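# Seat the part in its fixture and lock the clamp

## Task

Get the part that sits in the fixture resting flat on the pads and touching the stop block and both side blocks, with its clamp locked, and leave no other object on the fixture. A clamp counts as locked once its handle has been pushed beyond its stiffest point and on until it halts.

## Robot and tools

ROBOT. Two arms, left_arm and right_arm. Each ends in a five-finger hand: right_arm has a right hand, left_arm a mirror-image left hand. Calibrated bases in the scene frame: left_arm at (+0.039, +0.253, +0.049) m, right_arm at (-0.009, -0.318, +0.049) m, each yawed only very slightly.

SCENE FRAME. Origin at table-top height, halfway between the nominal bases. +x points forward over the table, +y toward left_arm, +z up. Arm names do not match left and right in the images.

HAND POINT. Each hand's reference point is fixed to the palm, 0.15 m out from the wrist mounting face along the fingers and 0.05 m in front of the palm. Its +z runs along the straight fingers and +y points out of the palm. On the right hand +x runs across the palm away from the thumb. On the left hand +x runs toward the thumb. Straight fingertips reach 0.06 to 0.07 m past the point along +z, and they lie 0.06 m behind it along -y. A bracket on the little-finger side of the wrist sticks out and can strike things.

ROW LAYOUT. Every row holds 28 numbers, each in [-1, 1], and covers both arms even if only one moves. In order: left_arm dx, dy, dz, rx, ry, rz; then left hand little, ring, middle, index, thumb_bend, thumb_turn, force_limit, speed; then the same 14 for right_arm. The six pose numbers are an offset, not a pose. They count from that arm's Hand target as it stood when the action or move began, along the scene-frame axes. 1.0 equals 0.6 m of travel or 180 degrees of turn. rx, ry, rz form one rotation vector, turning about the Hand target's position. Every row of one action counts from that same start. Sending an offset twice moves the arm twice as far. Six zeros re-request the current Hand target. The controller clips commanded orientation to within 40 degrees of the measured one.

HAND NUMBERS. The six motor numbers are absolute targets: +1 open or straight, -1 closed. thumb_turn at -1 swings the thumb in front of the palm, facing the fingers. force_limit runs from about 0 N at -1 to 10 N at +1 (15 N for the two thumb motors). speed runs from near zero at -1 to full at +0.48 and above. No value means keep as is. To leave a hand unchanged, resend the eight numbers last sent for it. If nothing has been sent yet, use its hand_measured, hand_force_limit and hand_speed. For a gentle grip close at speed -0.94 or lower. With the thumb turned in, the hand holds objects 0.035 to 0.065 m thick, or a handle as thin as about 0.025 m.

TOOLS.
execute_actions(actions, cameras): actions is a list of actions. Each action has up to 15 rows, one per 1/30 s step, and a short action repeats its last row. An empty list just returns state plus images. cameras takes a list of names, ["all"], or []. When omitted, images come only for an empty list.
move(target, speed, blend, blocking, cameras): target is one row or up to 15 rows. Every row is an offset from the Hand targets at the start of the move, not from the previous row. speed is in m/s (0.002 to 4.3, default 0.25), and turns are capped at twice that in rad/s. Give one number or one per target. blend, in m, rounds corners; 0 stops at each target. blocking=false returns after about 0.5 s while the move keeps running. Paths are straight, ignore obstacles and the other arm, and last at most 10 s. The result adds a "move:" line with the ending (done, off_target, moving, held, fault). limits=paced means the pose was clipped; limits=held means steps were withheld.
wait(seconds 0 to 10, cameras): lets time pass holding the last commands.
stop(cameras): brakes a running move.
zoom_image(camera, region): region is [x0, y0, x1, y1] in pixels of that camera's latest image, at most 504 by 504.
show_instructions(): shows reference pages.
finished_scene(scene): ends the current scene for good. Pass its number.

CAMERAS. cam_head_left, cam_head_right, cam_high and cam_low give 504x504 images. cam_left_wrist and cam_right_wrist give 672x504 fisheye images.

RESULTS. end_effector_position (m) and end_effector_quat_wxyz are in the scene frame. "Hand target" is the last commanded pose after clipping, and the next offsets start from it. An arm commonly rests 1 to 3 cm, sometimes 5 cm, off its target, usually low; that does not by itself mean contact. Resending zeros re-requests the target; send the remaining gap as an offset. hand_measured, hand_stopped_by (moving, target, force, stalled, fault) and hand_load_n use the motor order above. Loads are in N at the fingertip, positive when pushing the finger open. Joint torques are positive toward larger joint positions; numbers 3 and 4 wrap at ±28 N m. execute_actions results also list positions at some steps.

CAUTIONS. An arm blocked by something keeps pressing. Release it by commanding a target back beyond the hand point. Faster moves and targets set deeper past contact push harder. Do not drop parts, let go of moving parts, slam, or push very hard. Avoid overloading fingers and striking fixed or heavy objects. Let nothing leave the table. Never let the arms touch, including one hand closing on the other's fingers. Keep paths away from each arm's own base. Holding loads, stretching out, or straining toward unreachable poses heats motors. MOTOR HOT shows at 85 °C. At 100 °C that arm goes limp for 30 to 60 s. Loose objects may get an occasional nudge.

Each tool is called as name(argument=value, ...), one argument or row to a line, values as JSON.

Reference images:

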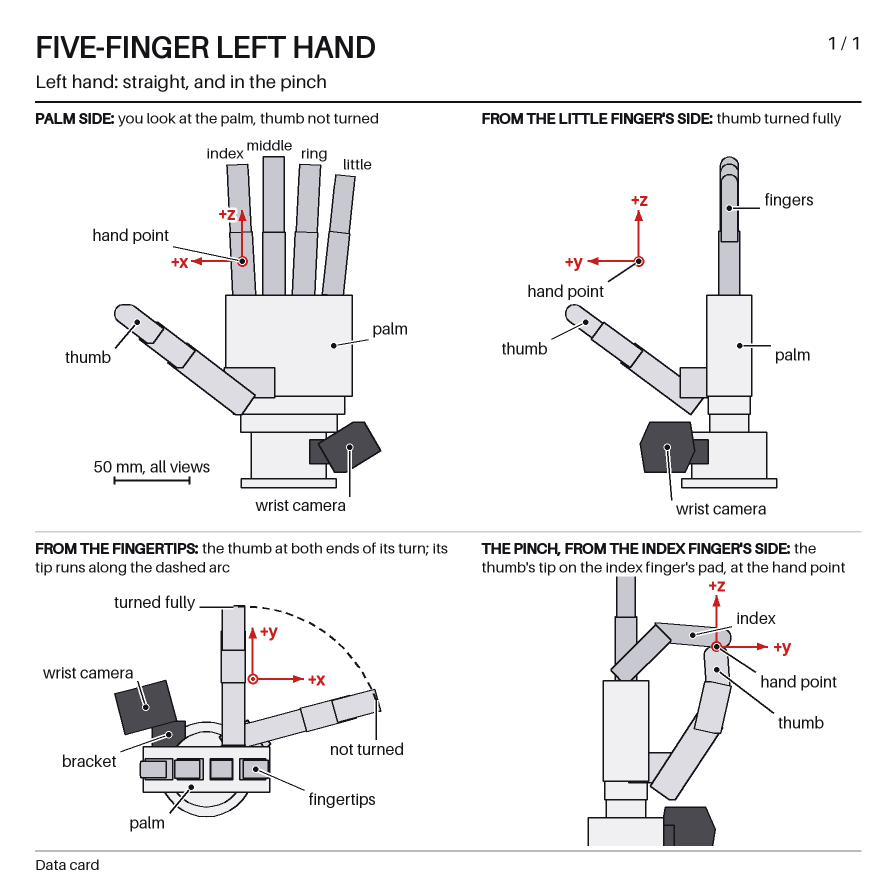

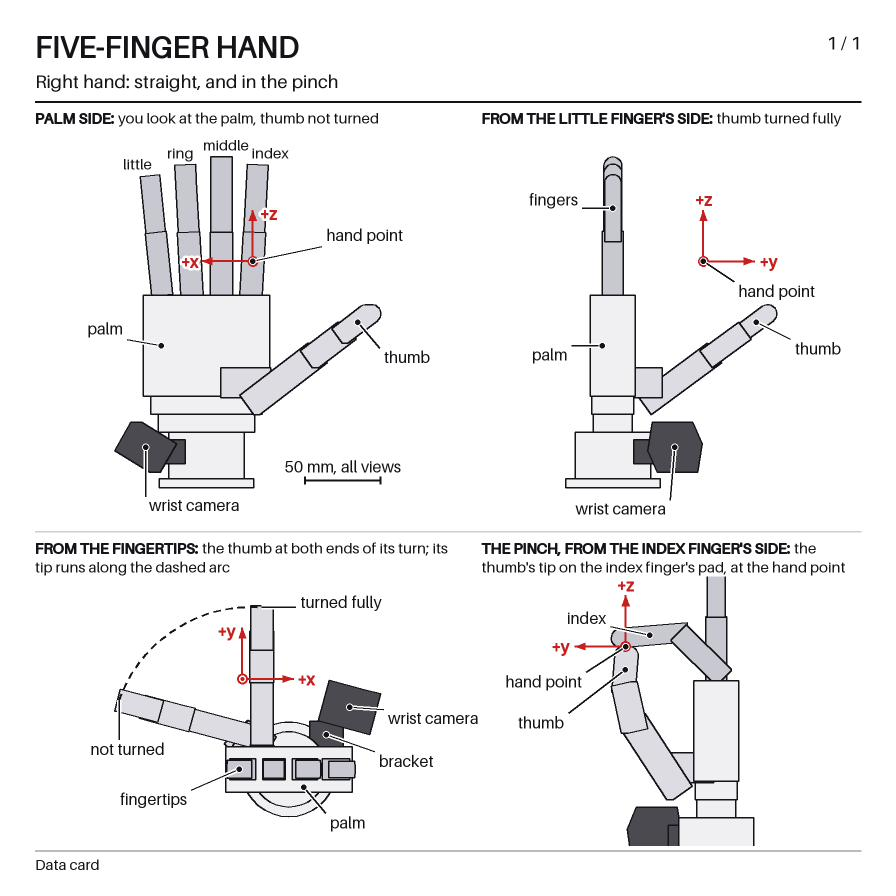

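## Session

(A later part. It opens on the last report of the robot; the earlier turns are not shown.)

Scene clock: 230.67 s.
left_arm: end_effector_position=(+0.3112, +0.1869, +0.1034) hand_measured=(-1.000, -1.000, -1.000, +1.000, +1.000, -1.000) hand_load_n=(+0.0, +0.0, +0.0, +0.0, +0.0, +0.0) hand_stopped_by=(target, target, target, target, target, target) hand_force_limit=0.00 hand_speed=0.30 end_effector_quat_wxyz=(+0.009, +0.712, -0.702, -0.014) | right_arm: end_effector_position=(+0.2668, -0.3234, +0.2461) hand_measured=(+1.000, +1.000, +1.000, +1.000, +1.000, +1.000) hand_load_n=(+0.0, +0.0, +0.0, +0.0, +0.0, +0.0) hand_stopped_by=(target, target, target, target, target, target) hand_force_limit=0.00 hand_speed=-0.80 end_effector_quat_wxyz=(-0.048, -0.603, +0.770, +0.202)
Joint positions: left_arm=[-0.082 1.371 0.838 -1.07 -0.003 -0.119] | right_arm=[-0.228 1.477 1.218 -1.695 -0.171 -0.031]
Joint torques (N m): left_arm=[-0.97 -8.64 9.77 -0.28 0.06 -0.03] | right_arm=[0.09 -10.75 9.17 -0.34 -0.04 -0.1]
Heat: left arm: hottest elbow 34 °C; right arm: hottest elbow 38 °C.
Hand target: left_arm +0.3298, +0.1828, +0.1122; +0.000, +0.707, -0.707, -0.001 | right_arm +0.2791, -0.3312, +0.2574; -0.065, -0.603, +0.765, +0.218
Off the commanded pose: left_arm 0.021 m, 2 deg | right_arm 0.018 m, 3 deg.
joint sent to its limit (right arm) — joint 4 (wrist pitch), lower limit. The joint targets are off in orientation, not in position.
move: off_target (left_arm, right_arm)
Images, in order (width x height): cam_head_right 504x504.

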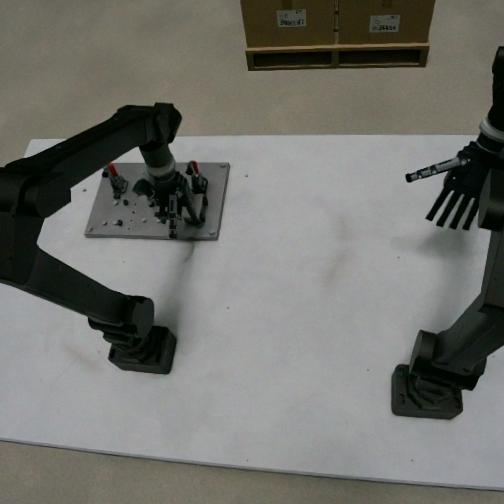

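move(
  target=[0.015, 0, 0.0, 0,0,0, -1,-1,-1,1,1,-1, 0, 0.3, 0,0,0,0,0,0, 1,1,1,1,1,1, 0, -0.8],
  speed=0.04,
)

move(
  target=[0.012, 0, 0.0, 0,0,0, -1,-1,-1,1,1,-1, 0, 0.3, 0,0,0,0,0,0, 1,1,1,1,1,1, 0, -0.8],
  speed=0.04,
  cameras=["cam_head_right"],
)

zoom_image(
  camera="cam_head_right",
  region=[130, 150, 230, 260],
)

Scene clock: 242.73 s.
left_arm: end_effector_position=(+0.3137, +0.1868, +0.1009) hand_measured=(-1.000, -1.000, -1.000, +1.000, +1.000, -1.000) hand_load_n=(+0.0, +0.0, +0.0, -1.5, -0.5, +0.0) hand_stopped_by=(target, target, target, target, target, target) hand_force_limit=0.00 hand_speed=0.30 end_effector_quat_wxyz=(+0.014, +0.710, -0.704, -0.019) | right_arm: end_effector_position=(+0.2668, -0.3234, +0.2461) hand_measured=(+1.000, +1.000, +1.000, +1.000, +1.000, +1.000) hand_load_n=(+0.0, +0.0, +0.0, +0.5, +0.0, +0.0) hand_stopped_by=(target, target, target, target, target, target) hand_force_limit=0.00 hand_speed=-0.80 end_effector_quat_wxyz=(-0.048, -0.603, +0.770, +0.202)
Joint positions: left_arm=[-0.082 1.394 0.85 -1.074 -0.002 -0.113] | right_arm=[-0.228 1.477 1.218 -1.695 -0.171 -0.031]
Joint torques (N m): left_arm=[-0.79 -9 10.51 -0.2 0.04 -0.04] | right_arm=[-0.03 -10.7 9.2 -0.34 -0.04 -0.08]
Heat: left arm: hottest elbow 35 °C; right arm: hottest elbow 38 °C.
Hand target: left_arm +0.3390, +0.1828, +0.1123; +0.000, +0.708, -0.707, +0.000 | right_arm +0.2791, -0.3312, +0.2574; -0.065, -0.603, +0.765, +0.218
Off the commanded pose: left_arm 0.028 m, 3 deg | right_arm 0.018 m, 3 deg.
joint sent to its limit (right arm) — joint 4 (wrist pitch), lower limit. The joint targets are off in orientation, not in position.
move: off_target (left_arm, right_arm)

Scene clock: 243.57 s.
left_arm: end_effector_position=(+0.3147, +0.1869, +0.1001) hand_measured=(-1.000, -1.000, -1.000, +1.000, +1.000, -1.000) hand_load_n=(+0.0, +0.0, +0.0, -2.5, -0.5, +0.0) hand_stopped_by=(target, target, target, target, target, target) hand_force_limit=0.00 hand_speed=0.30 end_effector_quat_wxyz=(+0.019, +0.708, -0.706, -0.025) | right_arm: end_effector_position=(+0.2668, -0.3234, +0.2461) hand_measured=(+1.000, +1.000, +1.000, +1.000, +1.000, +1.000) hand_load_n=(+0.0, +0.0, +0.0, +0.0, +0.0, +0.0) hand_stopped_by=(target, target, target, target, target, target) hand_force_limit=0.00 hand_speed=-0.80 end_effector_quat_wxyz=(-0.048, -0.603, +0.770, +0.202)
Joint positions: left_arm=[-0.082 1.411 0.861 -1.084 -0.001 -0.107] | right_arm=[-0.228 1.477 1.218 -1.695 -0.171 -0.031]
Joint torques (N m): left_arm=[-0.56 -9.17 10.99 0.09 0.01 -0.13] | right_arm=[0.09 -10.81 9.21 -0.35 -0.03 -0.1]
Heat: left arm: hottest elbow 35 °C; right arm: hottest elbow 38 °C.
Hand target: left_arm +0.3460, +0.1828, +0.1122; +0.000, +0.707, -0.707, -0.001 | right_arm +0.2791, -0.3312, +0.2574; -0.065, -0.603, +0.765, +0.218
Off the commanded pose: left_arm 0.034 m, 4 deg | right_arm 0.018 m, 3 deg.
joint sent to its limit (right arm) — joint 4 (wrist pitch), lower limit. The joint targets are off in orientation, not in position.
move: off_target (left_arm, right_arm)
Images, in order (width x height): cam_head_right 504x504.

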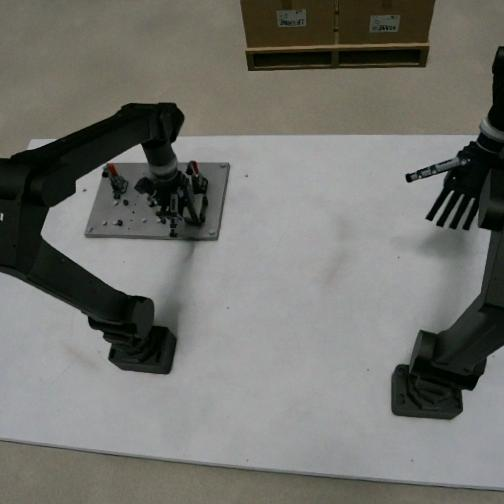

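Scaled by 4.582 from the camera's 504x504 image, which has a finer 720x720 frame.

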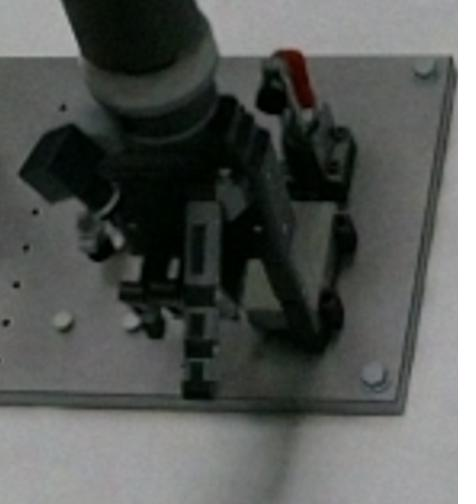

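move(
  target=[
    [-0.09, 0, 0.0, 0,0,0, -1,-1,-1,1,1,-1, 0, 0.3, 0,0,0,0,0,0, 1,1,1,1,1,1, 0, -0.8],
    [-0.09, 0, 0.18, 0,0,0, -1,-1,-1,1,1,-1, 0, 0.3, 0,0,0,0,0,0, 1,1,1,1,1,1, 0, -0.8],
    [0.09, 0.03, 0.18, 0,0,0.5, 1,1,1,1,1,1, 0, 0.3, 0,0,0,0,0,0, 1,1,1,1,1,1, 0, -0.8],
  ],
  speed=[0.1,0.25,0.25],
  blend=[0.01,0.03,0],
  cameras=["cam_left_wrist","cam_head_left","cam_head_right","cam_high","cam_low"],
)

zoom_image(
  camera="cam_left_wrist",
  region=[200, 0, 450, 240],
)

Scene clock: 268.70 s.
left_arm: end_effector_position=(+0.3832, +0.2023, +0.2044) hand_measured=(+1.000, +1.000, +1.000, +1.000, +1.000, +1.000) hand_load_n=(+0.0, +0.0, +0.0, +0.0, +0.0, -0.5) hand_stopped_by=(target, target, target, target, target, target) hand_force_limit=0.00 hand_speed=0.30 end_effector_quat_wxyz=(+0.002, +1.000, +0.001, -0.017) | right_arm: end_effector_position=(+0.2668, -0.3234, +0.2461) hand_measured=(+1.000, +1.000, +1.000, +1.000, +1.000, +1.000) hand_load_n=(+0.0, +0.0, +0.0, +0.0, +0.0, +0.0) hand_stopped_by=(target, target, target, target, target, target) hand_force_limit=0.00 hand_speed=-0.80 end_effector_quat_wxyz=(-0.048, -0.603, +0.770, +0.202)
Joint positions: left_arm=[0.055 1.205 0.983 -1.384 0.003 -1.54] | right_arm=[-0.228 1.477 1.218 -1.695 -0.171 -0.031]
Joint torques (N m): left_arm=[-1.03 -7.36 11.23 -0.36 -0.07 -0.17] | right_arm=[0.03 -10.75 9.2 -0.31 -0.03 -0.09]
Heat: left arm: hottest elbow 37 °C; right arm: hottest elbow 38 °C.
Hand target: left_arm +0.4001, +0.2008, +0.2203; +0.001, +1.000, +0.000, +0.000 | right_arm +0.2791, -0.3312, +0.2574; -0.065, -0.603, +0.765, +0.218
Off the commanded pose: left_arm 0.023 m, 2 deg | right_arm 0.018 m, 3 deg.
joint sent to its limit (right arm) — joint 4 (wrist pitch), lower limit. The joint targets are off in orientation, not in position.
move: off_target (left_arm, right_arm); target 3's new numbers were sent with left_arm's hand 0.023 m and 2 deg from that target
camera_calibration:
cam_left_wrist: T_world_to_cam=[[0.284185, 0.958384, 0.0271674, -0.312203], [0.807519, -0.254533, 0.532096, -0.374369], [0.516868, -0.129276, -0.846248, 0.113628], [0, 0, 0, 1]] pos_world=[0.332303, 0.21861, 0.30384]
Images, in order (width x height): cam_head_left 504x504, cam_head_right 504x504, cam_high 504x504, cam_low 504x504, cam_left_wrist 672x504.

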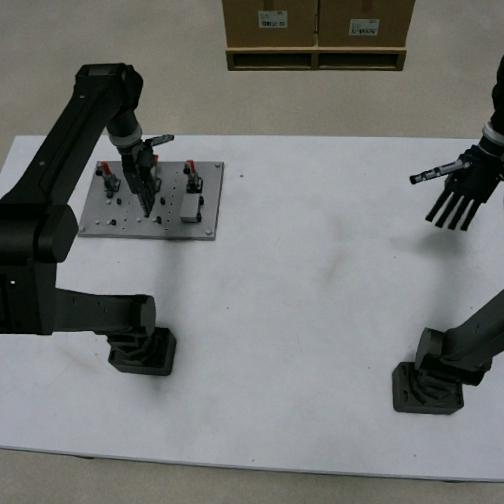

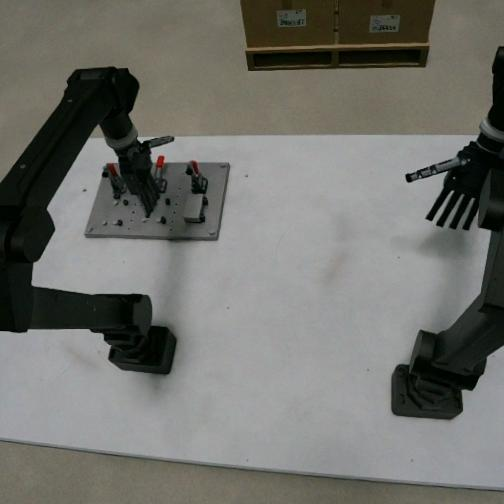

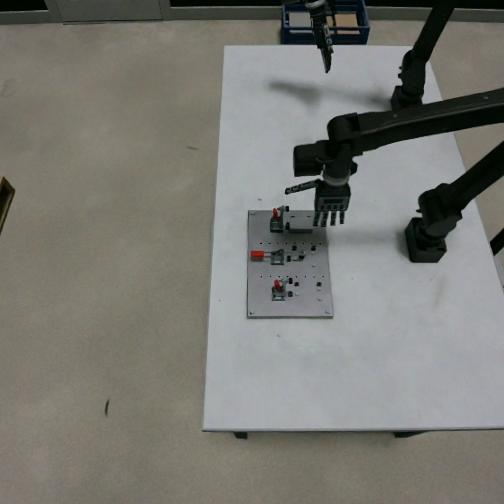

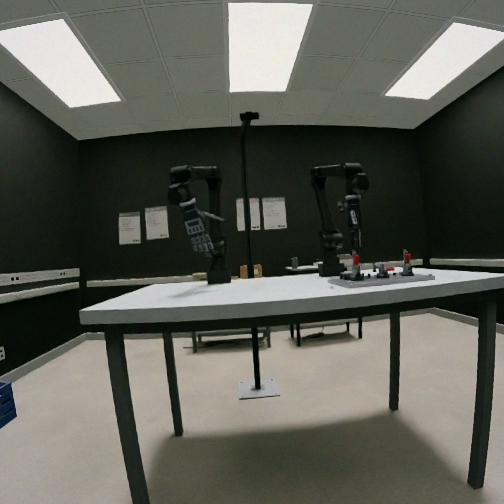

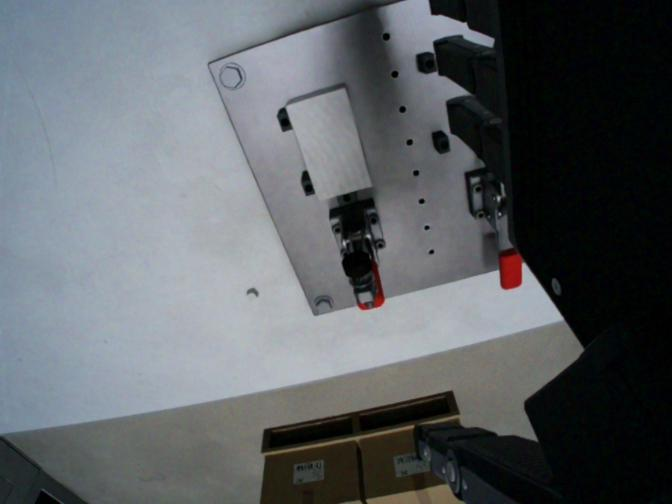

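Scaled by 2.016 from the camera's 672x504 image, which has a finer 960x720 frame.

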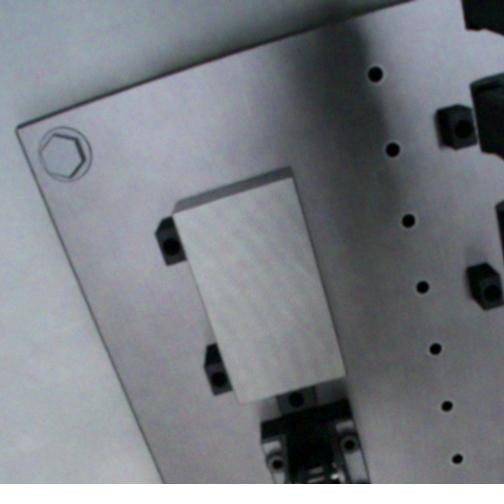

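zoom_image(
  camera="cam_left_wrist",
  region=[270, 75, 390, 215],
)

Scaled by 3.600 from the camera's 672x504 image, which has a finer 960x720 frame.

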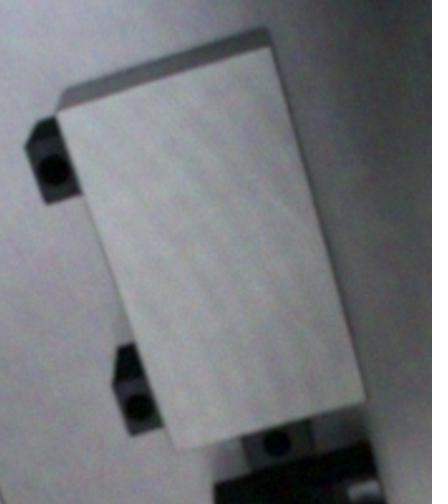

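move(
  target=[
    [0, 0.2, 0.02, 0,0,0, 1,1,1,1,1,1, 0, 0.3, 0.2,0.3,0,-0.035,-0.064,0.037, 1,1,1,1,1,1, 0, -0.8],
    [0, 0.2, 0.02, 0,0,0, 1,1,1,1,1,1, 0, 0.3, 0.2515,0.635,-0.096,-0.0695,-0.1288,0.0738, 1,1,1,1,1,1, 0, -0.8],
  ],
  speed=0.25,
  blend=[0.03,0],
  cameras=["cam_right_wrist","cam_head_right","cam_high"],
)

Scene clock: 342.10 s.
left_arm: end_effector_position=(+0.3860, +0.3131, +0.2168) hand_measured=(+1.000, +1.000, +1.000, +1.000, +1.000, +1.000) hand_load_n=(+0.0, +0.0, +0.0, +0.0, +0.0, +0.0) hand_stopped_by=(target, target, target, target, target, target) hand_force_limit=0.00 hand_speed=0.30 end_effector_quat_wxyz=(+0.005, +1.000, +0.001, -0.015) | right_arm: end_effector_position=(+0.4169, +0.0403, +0.1834) hand_measured=(+1.000, +1.000, +1.000, +1.000, +1.000, +1.000) hand_load_n=(+0.0, +0.0, +0.0, +0.0, +0.0, +0.0) hand_stopped_by=(target, target, target, target, target, target) hand_force_limit=0.00 hand_speed=-0.80 end_effector_quat_wxyz=(+0.021, +0.711, -0.703, -0.006)
Joint positions: left_arm=[0.386 1.263 1.064 -1.404 -0.002 -1.209] | right_arm=[0.607 1.938 1.784 -1.46 -0.004 0.583]
Joint torques (N m): left_arm=[0.09 -8.18 11.29 -0.49 0.1 -0.01] | right_arm=[1.14 -19.84 10.1 0.53 0.07 0.06]
Heat: left arm: hottest elbow 38 °C; right arm: hottest elbow 39 °C.
Hand target: left_arm +0.4000, +0.3208, +0.2321; +0.001, +1.000, +0.000, +0.000 | right_arm +0.4300, +0.0496, +0.1998; +0.000, +0.707, -0.707, -0.001
Off the commanded pose: left_arm 0.022 m, 2 deg | right_arm 0.023 m, 3 deg.
move: off_target (left_arm, right_arm)
camera_calibration:
cam_right_wrist: T_world_to_cam=[[-0.966221, -0.248621, 0.0678508, 0.399967], [-0.190818, 0.867136, 0.460069, -0.0304965], [-0.173219, 0.431581, -0.885287, 0.331383], [0, 0, 0, 1]] pos_world=[0.438039, -0.0171338, 0.280262]
Images, in order (width x height): cam_head_right 504x504, cam_high 504x504, cam_right_wrist 672x504.

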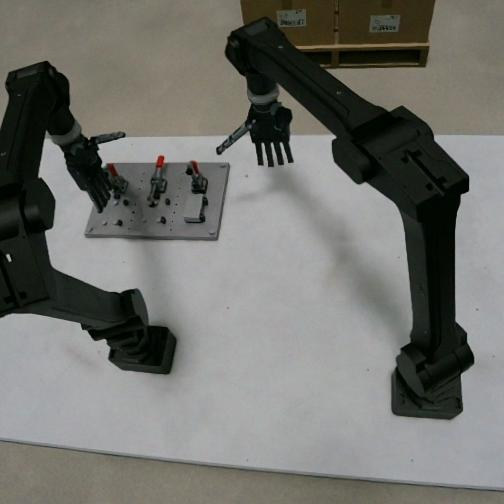

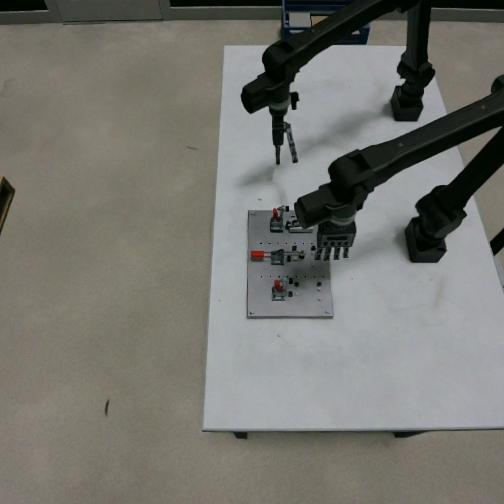

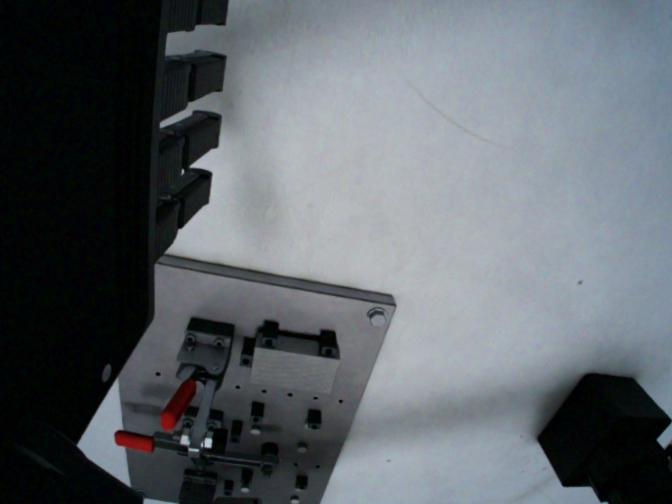

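zoom_image(
  camera="cam_right_wrist",
  region=[230, 300, 360, 410],
)

Scaled by 3.877 from the camera's 672x504 image, which has a finer 960x720 frame.

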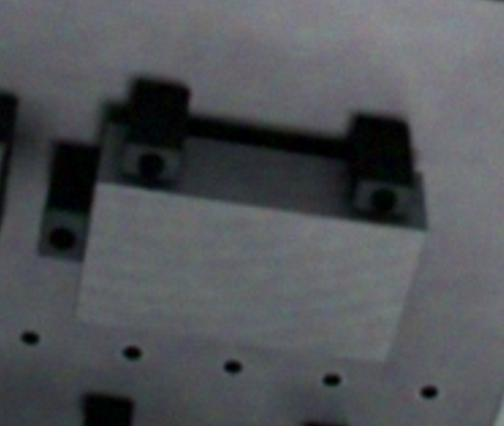

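zoom_image(
  camera="cam_right_wrist",
  region=[232, 315, 292, 375],
)

Scaled by 8.400 from the camera's 672x504 image, which has a finer 960x720 frame.

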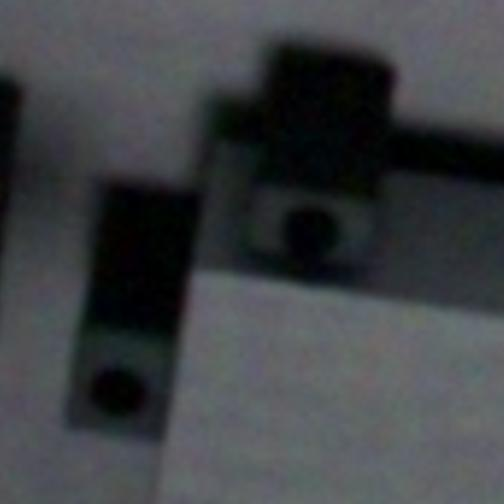

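move(
  target=[
    [0, 0, 0, 0,0,0, -1,-1,-1,-1,1,1, 0, 0.3, -0.2,-0.5,0.05,0,0,0, 1,1,1,1,1,1, 0, -0.8],
    [0.255, -0.298, -0.037, 0,0,0, -1,-1,-1,-1,1,1, 0, 0.3, -0.25,-0.65,0.05,0,0,0, 1,1,1,1,1,1, 0, -0.8],
  ],
  speed=0.25,
  blend=[0.02,0],
  cameras=["cam_low","cam_high","cam_head_right"],
)

zoom_image(
  camera="cam_low",
  region=[320, 200, 400, 290],
)

zoom_image(
  camera="cam_high",
  region=[230, 160, 340, 270],
)

Scene clock: 409.13 s.
left_arm: end_effector_position=(+0.5366, +0.1438, +0.1969) hand_measured=(-1.000, -1.000, -1.000, -1.000, +1.000, +1.000) hand_load_n=(+0.0, +0.5, +0.5, +0.0, +0.0, +0.0) hand_stopped_by=(target, target, target, target, target, target) hand_force_limit=0.00 hand_speed=0.30 end_effector_quat_wxyz=(+0.001, +1.000, -0.003, -0.015) | right_arm: end_effector_position=(+0.2813, -0.3358, +0.2229) hand_measured=(+1.000, +1.000, +1.000, +1.000, +1.000, +1.000) hand_load_n=(+0.0, +0.5, +0.0, +0.0, +0.0, +0.0) hand_stopped_by=(target, target, target, target, target, target) hand_force_limit=0.00 hand_speed=-0.80 end_effector_quat_wxyz=(+0.005, +0.709, -0.705, -0.006)
Joint positions: left_arm=[-0.08 1.613 1.378 -1.365 0.004 -1.667] | right_arm=[-0.121 1.293 1.103 -1.397 0.001 -0.139]
Joint torques (N m): left_arm=[-0.56 -13.74 11.15 -0.47 -0.09 -0.21] | right_arm=[-0.09 -10.58 6.98 0.5 -0.05 -0.13]
Heat: left arm: hottest elbow 44 °C; right arm: hottest elbow 39 °C.
Hand target: left_arm +0.5530, +0.1420, +0.2100; +0.001, +1.000, +0.000, +0.000 | right_arm +0.2801, -0.3404, +0.2298; +0.000, +0.707, -0.707, -0.001
Off the commanded pose: left_arm 0.021 m, 2 deg | right_arm 0.008 m, 1 deg.
move: off_target (left_arm); blend cut to 0 m at target 1
Images, in order (width x height): cam_head_right 504x504, cam_high 504x504, cam_low 504x504.

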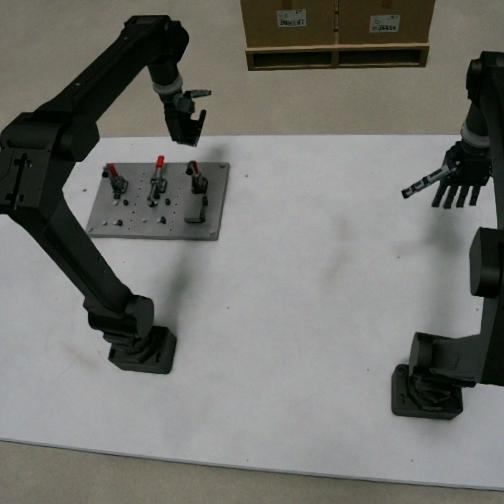

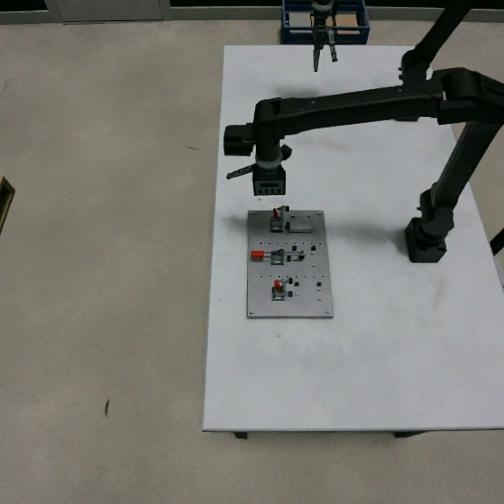

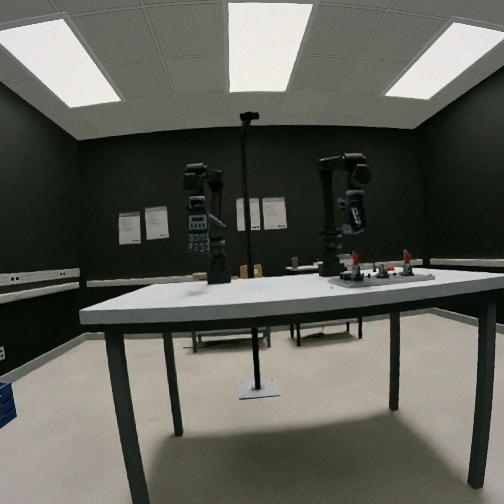

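Scaled by 5.600 from the camera's 504x504 image, which has a finer 720x720 frame.

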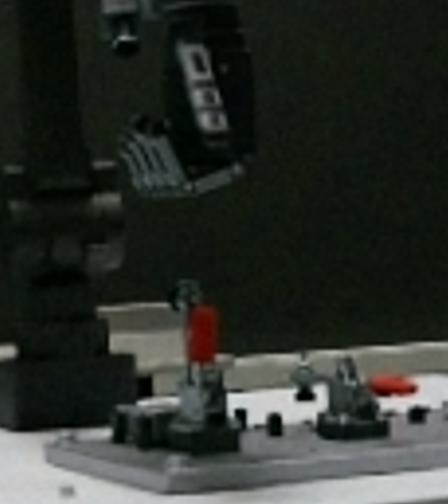

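Scaled by 4.582 from the camera's 504x504 image, which has a finer 720x720 frame.

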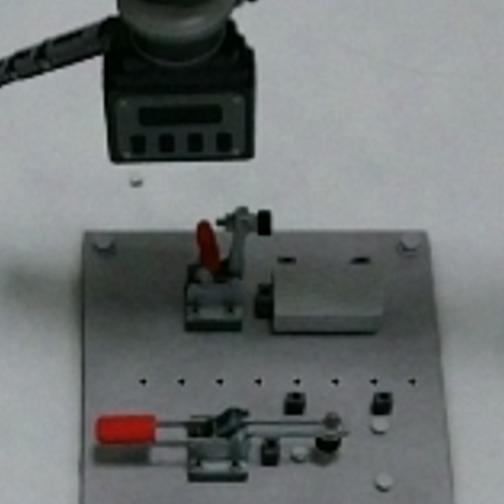

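move(
  target=[0, 0.002, -0.12, 0,0,0, -1,-1,-1,-1,1,1, 0, 0.3, 0,0,0,0,0,0, 1,1,1,1,1,1, 0, -0.8],
  speed=0.15,
  cameras=["cam_low","cam_high","cam_head_right"],
)

zoom_image(
  camera="cam_low",
  region=[330, 220, 400, 290],
)

zoom_image(
  camera="cam_high",
  region=[240, 170, 340, 260],
)

Scene clock: 426.40 s.
left_arm: end_effector_position=(+0.5494, +0.1425, +0.1394) hand_measured=(-1.000, -1.000, -1.000, -1.000, +1.000, +1.000) hand_load_n=(+0.0, +0.0, +0.0, +0.5, +0.0, +0.0) hand_stopped_by=(target, target, target, target, target, target) hand_force_limit=0.00 hand_speed=0.30 end_effector_quat_wxyz=(+0.001, +1.000, -0.003, -0.004) | right_arm: end_effector_position=(+0.2813, -0.3358, +0.2229) hand_measured=(+1.000, +1.000, +1.000, +1.000, +1.000, +1.000) hand_load_n=(+0.0, +0.0, +0.0, +0.0, +0.0, +0.0) hand_stopped_by=(target, target, target, target, target, target) hand_force_limit=0.00 hand_speed=-0.80 end_effector_quat_wxyz=(+0.005, +0.709, -0.705, -0.006)
Joint positions: left_arm=[-0.08 1.676 1.297 -1.199 0.004 -1.667] | right_arm=[-0.121 1.293 1.103 -1.397 0.001 -0.139]
Joint torques (N m): left_arm=[-0.38 -14.51 7.53 0.14 -0.07 -0.17] | right_arm=[-0.26 -10.52 6.97 0.49 -0.05 -0.1]
Heat: left arm: hottest elbow 45 °C; right arm: hottest elbow 37 °C.
Hand target: left_arm +0.5531, +0.1431, +0.1382; +0.001, +1.000, +0.000, +0.000 | right_arm +0.2801, -0.3404, +0.2298; +0.000, +0.707, -0.707, -0.001
Off the commanded pose: left_arm 0.004 m, 1 deg | right_arm 0.008 m, 1 deg.
move: done
Images, in order (width x height): cam_head_right 504x504, cam_high 504x504, cam_low 504x504.

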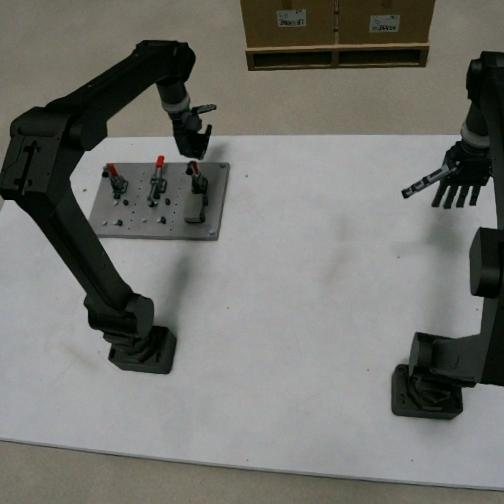

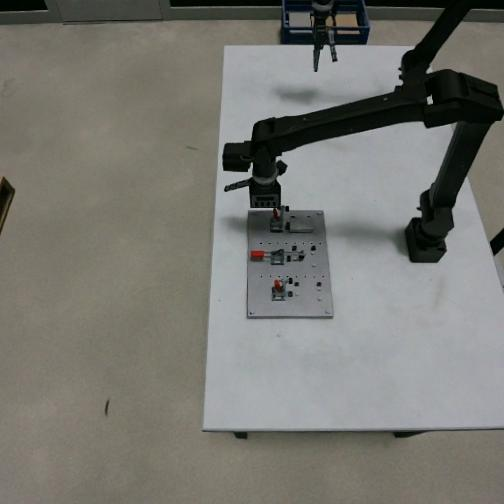

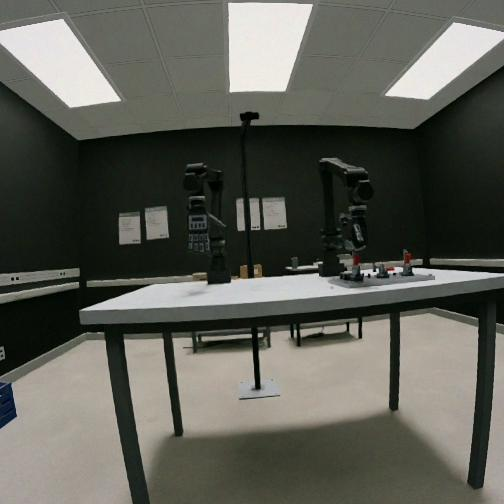

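Scaled by 7.200 from the camera's 504x504 image, which has a finer 720x720 frame.

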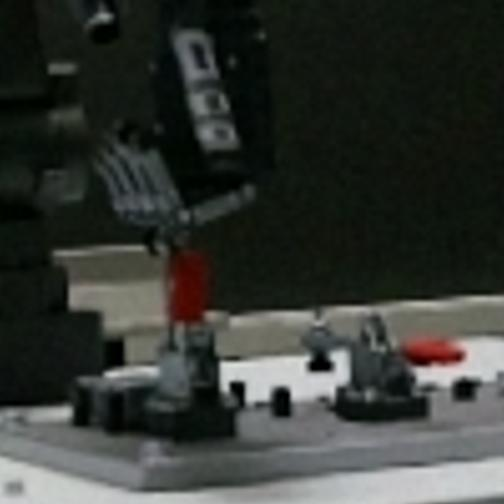

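Scaled by 5.040 from the camera's 504x504 image, which has a finer 720x720 frame.

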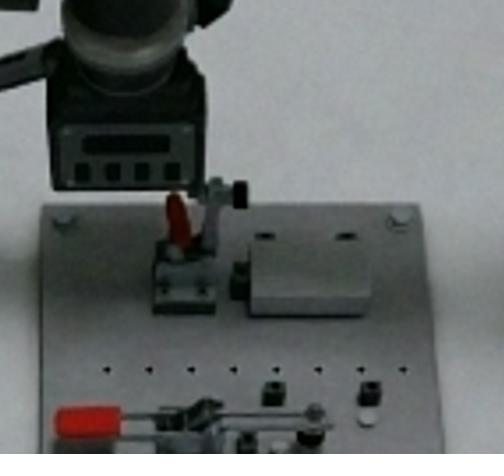

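move(
  target=[0.008, 0.016, -0.05, 0,0,0, -1,-1,-1,-1,1,1, 0, 0.3, 0,0,0,0,0,0, 1,1,1,1,1,1, 0, -0.8],
  speed=0.06,
  cameras=["cam_low","cam_high"],
)

zoom_image(
  camera="cam_low",
  region=[330, 220, 400, 290],
)

zoom_image(
  camera="cam_high",
  region=[240, 170, 340, 260],
)

NO LINK: the link to the robot was lost, through no command of yours. Nothing of this call was sent. You have no control until a person gives it back. Your reply's later calls are not run. To wait, call execute_actions with no actions. The wait itself costs no score and uses none of the scene's actions.

NO LINK: the link to the robot is lost, so no picture can be shown. You have no control until a person gives it back. To wait, call execute_actions with no actions.

NO LINK: the link to the robot is lost, so no picture can be shown. You have no control until a person gives it back. To wait, call execute_actions with no actions.

execute_actions(
  actions=[],
)

NO LINK, STILL. Call execute_actions again with no actions.

execute_actions(
  actions=[],
)

Scene clock: 488.03 s.
left_arm: end_effector_position=(+0.5494, +0.1425, +0.1394) hand_measured=(-1.000, -1.000, -1.000, -1.000, +1.000, +1.000) hand_load_n=(+0.0, +0.0, +0.0, +0.0, +0.0, +0.0) hand_stopped_by=(target, target, target, target, target, target) hand_force_limit=0.00 hand_speed=0.30 end_effector_quat_wxyz=(+0.001, +1.000, -0.003, -0.004) | right_arm: end_effector_position=(+0.2794, -0.3355, +0.2211) hand_measured=(+1.000, +1.000, +1.000, +1.000, +1.000, +1.000) hand_load_n=(+0.0, +0.0, +0.0, +0.0, +0.0, +0.0) hand_stopped_by=(target, target, target, target, target, target) hand_force_limit=0.00 hand_speed=-0.80 end_effector_quat_wxyz=(+0.007, +0.709, -0.705, -0.008)
Joint positions: left_arm=[-0.08 1.676 1.297 -1.199 0.004 -1.667] | right_arm=[-0.121 1.293 1.098 -1.397 0.001 -0.139]
Joint velocities: within noise
Joint torques (N m): left_arm=[-0.44 -15.44 7.27 -0.18 0.02 -0.11] | right_arm=[1.14 -9.17 6.94 0.79 0.01 0]
Heat: left arm: hottest elbow 36 °C; right arm: hottest elbow 34 °C.
Hand target: left_arm +0.5494, +0.1425, +0.1394; +0.001, +1.000, -0.003, -0.004 | right_arm +0.2813, -0.3358, +0.2229; +0.005, +0.709, -0.705, -0.006
CONTROL GIVEN BACK BY A PERSON. The link is back. The arms hold where they stopped. Where a move or wait says "fault", it means the lost link, not a fault of the arm. Commands run again from your next reply on.
camera_calibration:
cam_left_wrist: T_world_to_cam=[[0.290665, 0.95614, 0.036201, -0.30479], [0.790664, -0.261324, 0.553679, -0.482055], [0.538855, -0.132313, -0.831943, -0.0486669], [0, 0, 0, 1]] pos_world=[0.49596, 0.15901, 0.237449]
cam_right_wrist: T_world_to_cam=[[-0.96854, -0.244556, 0.0460827, 0.177978], [-0.193844, 0.857502, 0.476565, 0.24577], [-0.156063, 0.452639, -0.877931, 0.503894], [0, 0, 0, 1]] pos_world=[0.298659, -0.395305, 0.317057]

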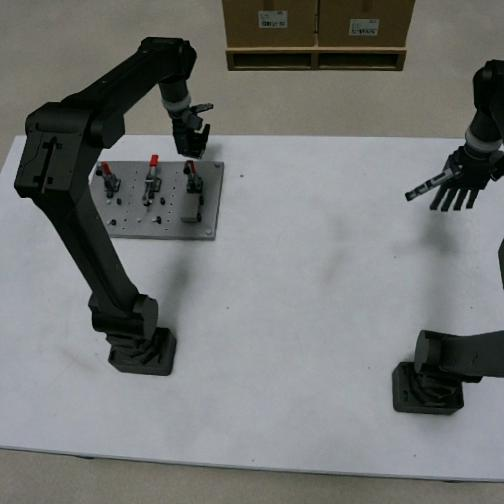

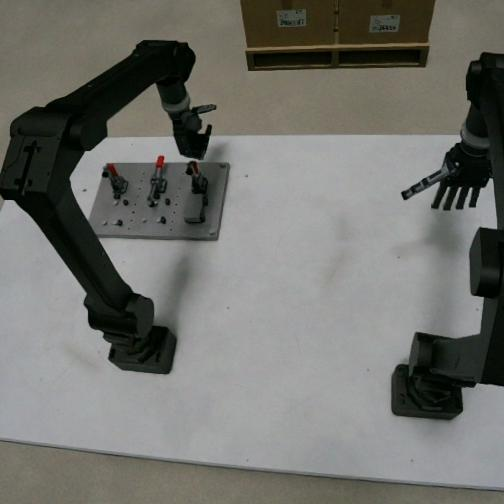

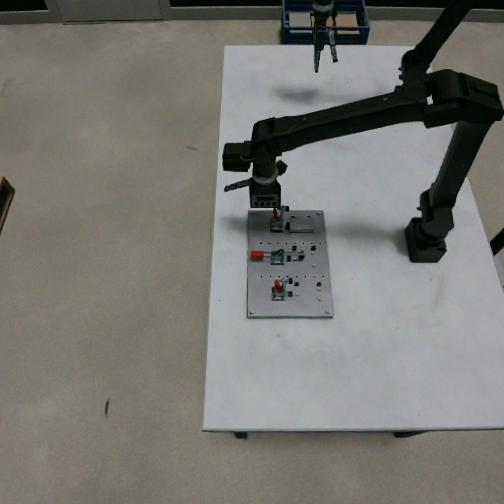

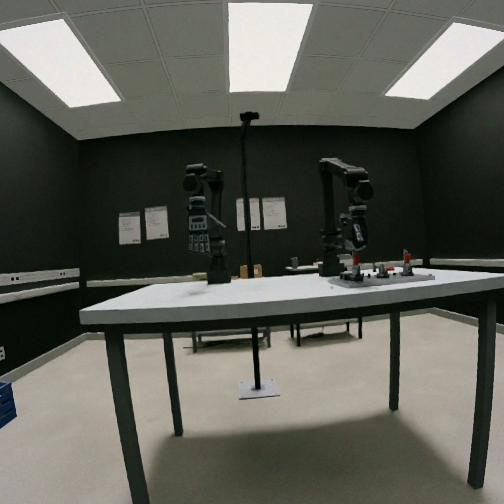

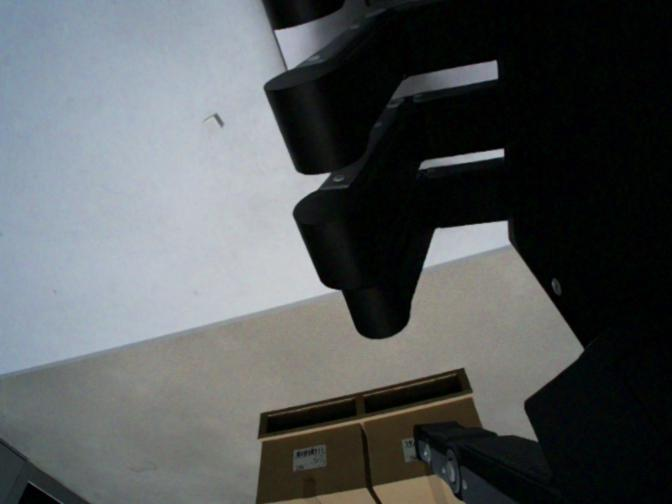

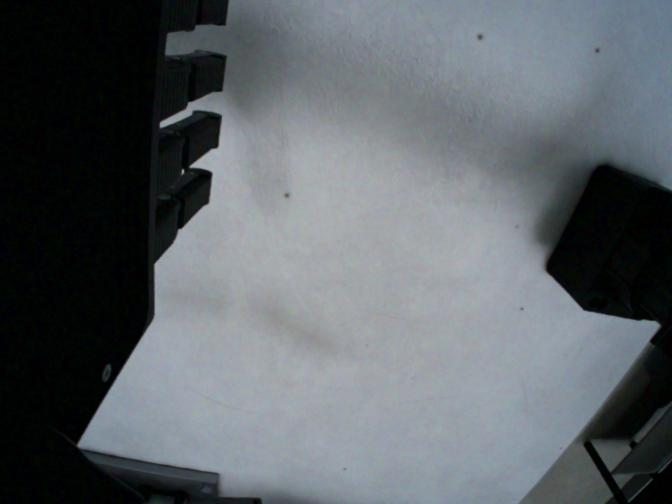

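move(
  target=[0.0143, 0.0175, -0.055, 0,0,0, -1,-1,-1,-1,1,1, 0, 0.3, 0,0,0,0,0,0, 1,1,1,1,1,1, 0, -0.8],
  speed=0.06,
  cameras=["cam_low","cam_high"],
)

zoom_image(
  camera="cam_low",
  region=[330, 220, 400, 290],
)

zoom_image(
  camera="cam_high",
  region=[240, 170, 340, 260],
)

Scene clock: 499.87 s.
left_arm: end_effector_position=(+0.5577, +0.1480, +0.1198) hand_measured=(-1.000, -1.000, -1.000, -1.000, +1.000, +1.000) hand_load_n=(-1.0, +0.0, +0.5, +0.0, +0.0, +0.0) hand_stopped_by=(target, target, target, target, target, target) hand_force_limit=0.00 hand_speed=0.30 end_effector_quat_wxyz=(+0.003, +1.000, -0.002, +0.004) | right_arm: end_effector_position=(+0.2794, -0.3355, +0.2211) hand_measured=(+1.000, +1.000, +1.000, +1.000, +1.000, +1.000) hand_load_n=(+0.0, +0.0, +0.0, +0.0, +0.0, +0.0) hand_stopped_by=(target, target, target, target, target, target) hand_force_limit=0.00 hand_speed=-0.80 end_effector_quat_wxyz=(+0.007, +0.709, -0.705, -0.008)
Joint positions: left_arm=[-0.066 1.706 1.279 -1.137 0.006 -1.655] | right_arm=[-0.121 1.293 1.098 -1.397 0.001 -0.139]
Joint torques (N m): left_arm=[0.21 -13.68 6.68 0.36 -0.11 0.01] | right_arm=[1.08 -9.23 6.93 0.83 0.02 0]
Heat: left arm: hottest elbow 36 °C; right arm: hottest elbow 34 °C.
Hand target: left_arm +0.5579, +0.1531, +0.1062; +0.001, +1.000, -0.003, -0.004 | right_arm +0.2813, -0.3358, +0.2229; +0.005, +0.709, -0.705, -0.006
Off the commanded pose: left_arm 0.014 m, 1 deg | right_arm 0.003 m, 0 deg.
CONTROL GIVEN BACK BY A PERSON, as an earlier result said. Commands run again.
move: off_target (left_arm)
Images, in order (width x height): cam_high 504x504, cam_low 504x504.

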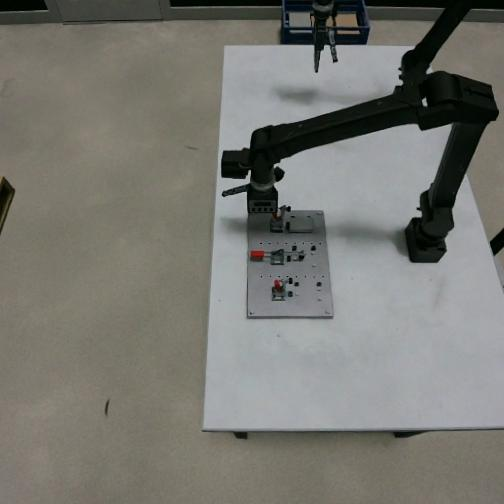

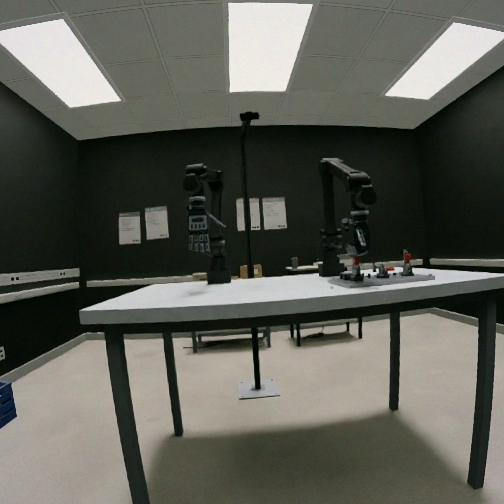

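Scaled by 7.200 from the camera's 504x504 image, which has a finer 720x720 frame.

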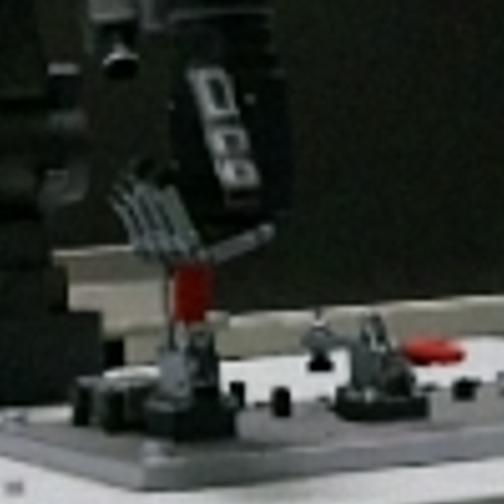

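Scaled by 5.040 from the camera's 504x504 image, which has a finer 720x720 frame.

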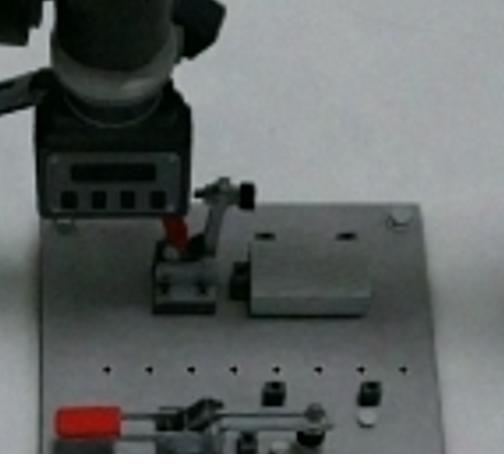

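move(
  target=[0.025, 0.0, -0.012, 0,0,0, -1,-1,-1,-1,1,1, 0, 0.3, 0,0,0,0,0,0, 1,1,1,1,1,1, 0, -0.8],
  speed=0.05,
  cameras=["cam_low","cam_high"],
)

zoom_image(
  camera="cam_low",
  region=[330, 220, 400, 290],
)

zoom_image(
  camera="cam_high",
  region=[240, 170, 340, 260],
)

Scene clock: 511.20 s.
left_arm: end_effector_position=(+0.5675, +0.1478, +0.1193) hand_measured=(-1.000, -1.000, -1.000, -1.000, +1.000, +1.000) hand_load_n=(-1.5, +0.0, +0.0, +0.0, -0.5, +0.0) hand_stopped_by=(target, target, target, target, target, target) hand_force_limit=0.00 hand_speed=0.30 end_effector_quat_wxyz=(+0.004, +1.000, -0.003, +0.010) | right_arm: end_effector_position=(+0.2794, -0.3355, +0.2211) hand_measured=(+1.000, +1.000, +1.000, +1.000, +1.000, +1.000) hand_load_n=(+0.0, +0.0, +0.0, +0.0, +0.0, +0.0) hand_stopped_by=(target, target, target, target, target, target) hand_force_limit=0.00 hand_speed=-0.80 end_effector_quat_wxyz=(+0.007, +0.709, -0.705, -0.008)
Joint positions: left_arm=[-0.064 1.722 1.299 -1.127 0.006 -1.652] | right_arm=[-0.121 1.293 1.098 -1.397 0.001 -0.139]
Joint torques (N m): left_arm=[0.32 -11.81 7.98 0.2 -0.11 0] | right_arm=[1.03 -9.11 6.94 0.76 0.02 0.01]
Heat: left arm: hottest elbow 35 °C; right arm: hottest elbow 34 °C.
Hand target: left_arm +0.5730, +0.1530, +0.0991; +0.001, +1.000, -0.003, -0.003 | right_arm +0.2813, -0.3358, +0.2229; +0.005, +0.709, -0.705, -0.006
Off the commanded pose: left_arm 0.022 m, 2 deg | right_arm 0.003 m, 0 deg.
move: off_target (left_arm)
Images, in order (width x height): cam_high 504x504, cam_low 504x504.

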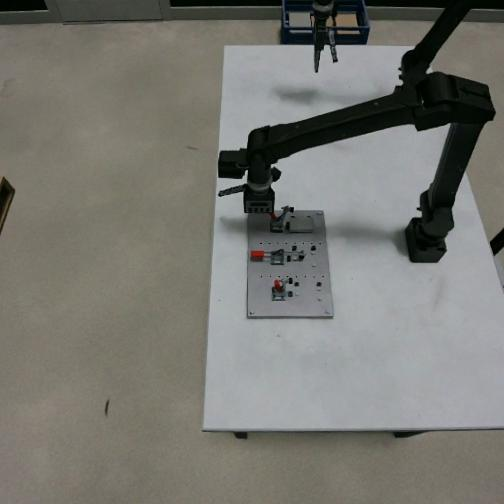

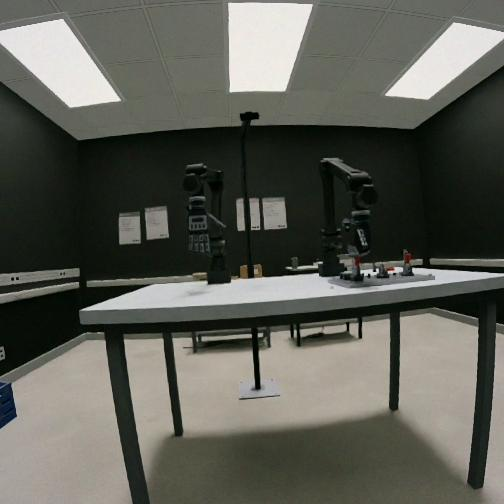

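Scaled by 7.200 from the camera's 504x504 image, which has a finer 720x720 frame.

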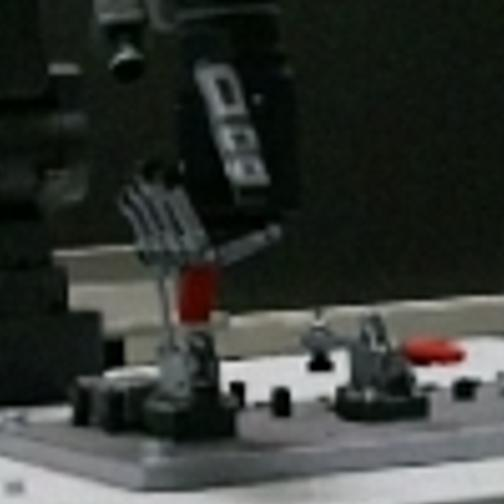

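Scaled by 5.040 from the camera's 504x504 image, which has a finer 720x720 frame.

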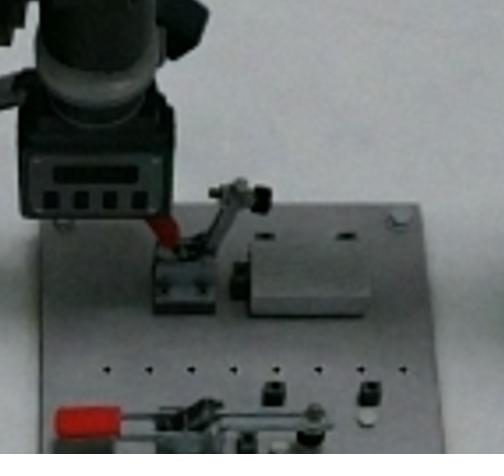

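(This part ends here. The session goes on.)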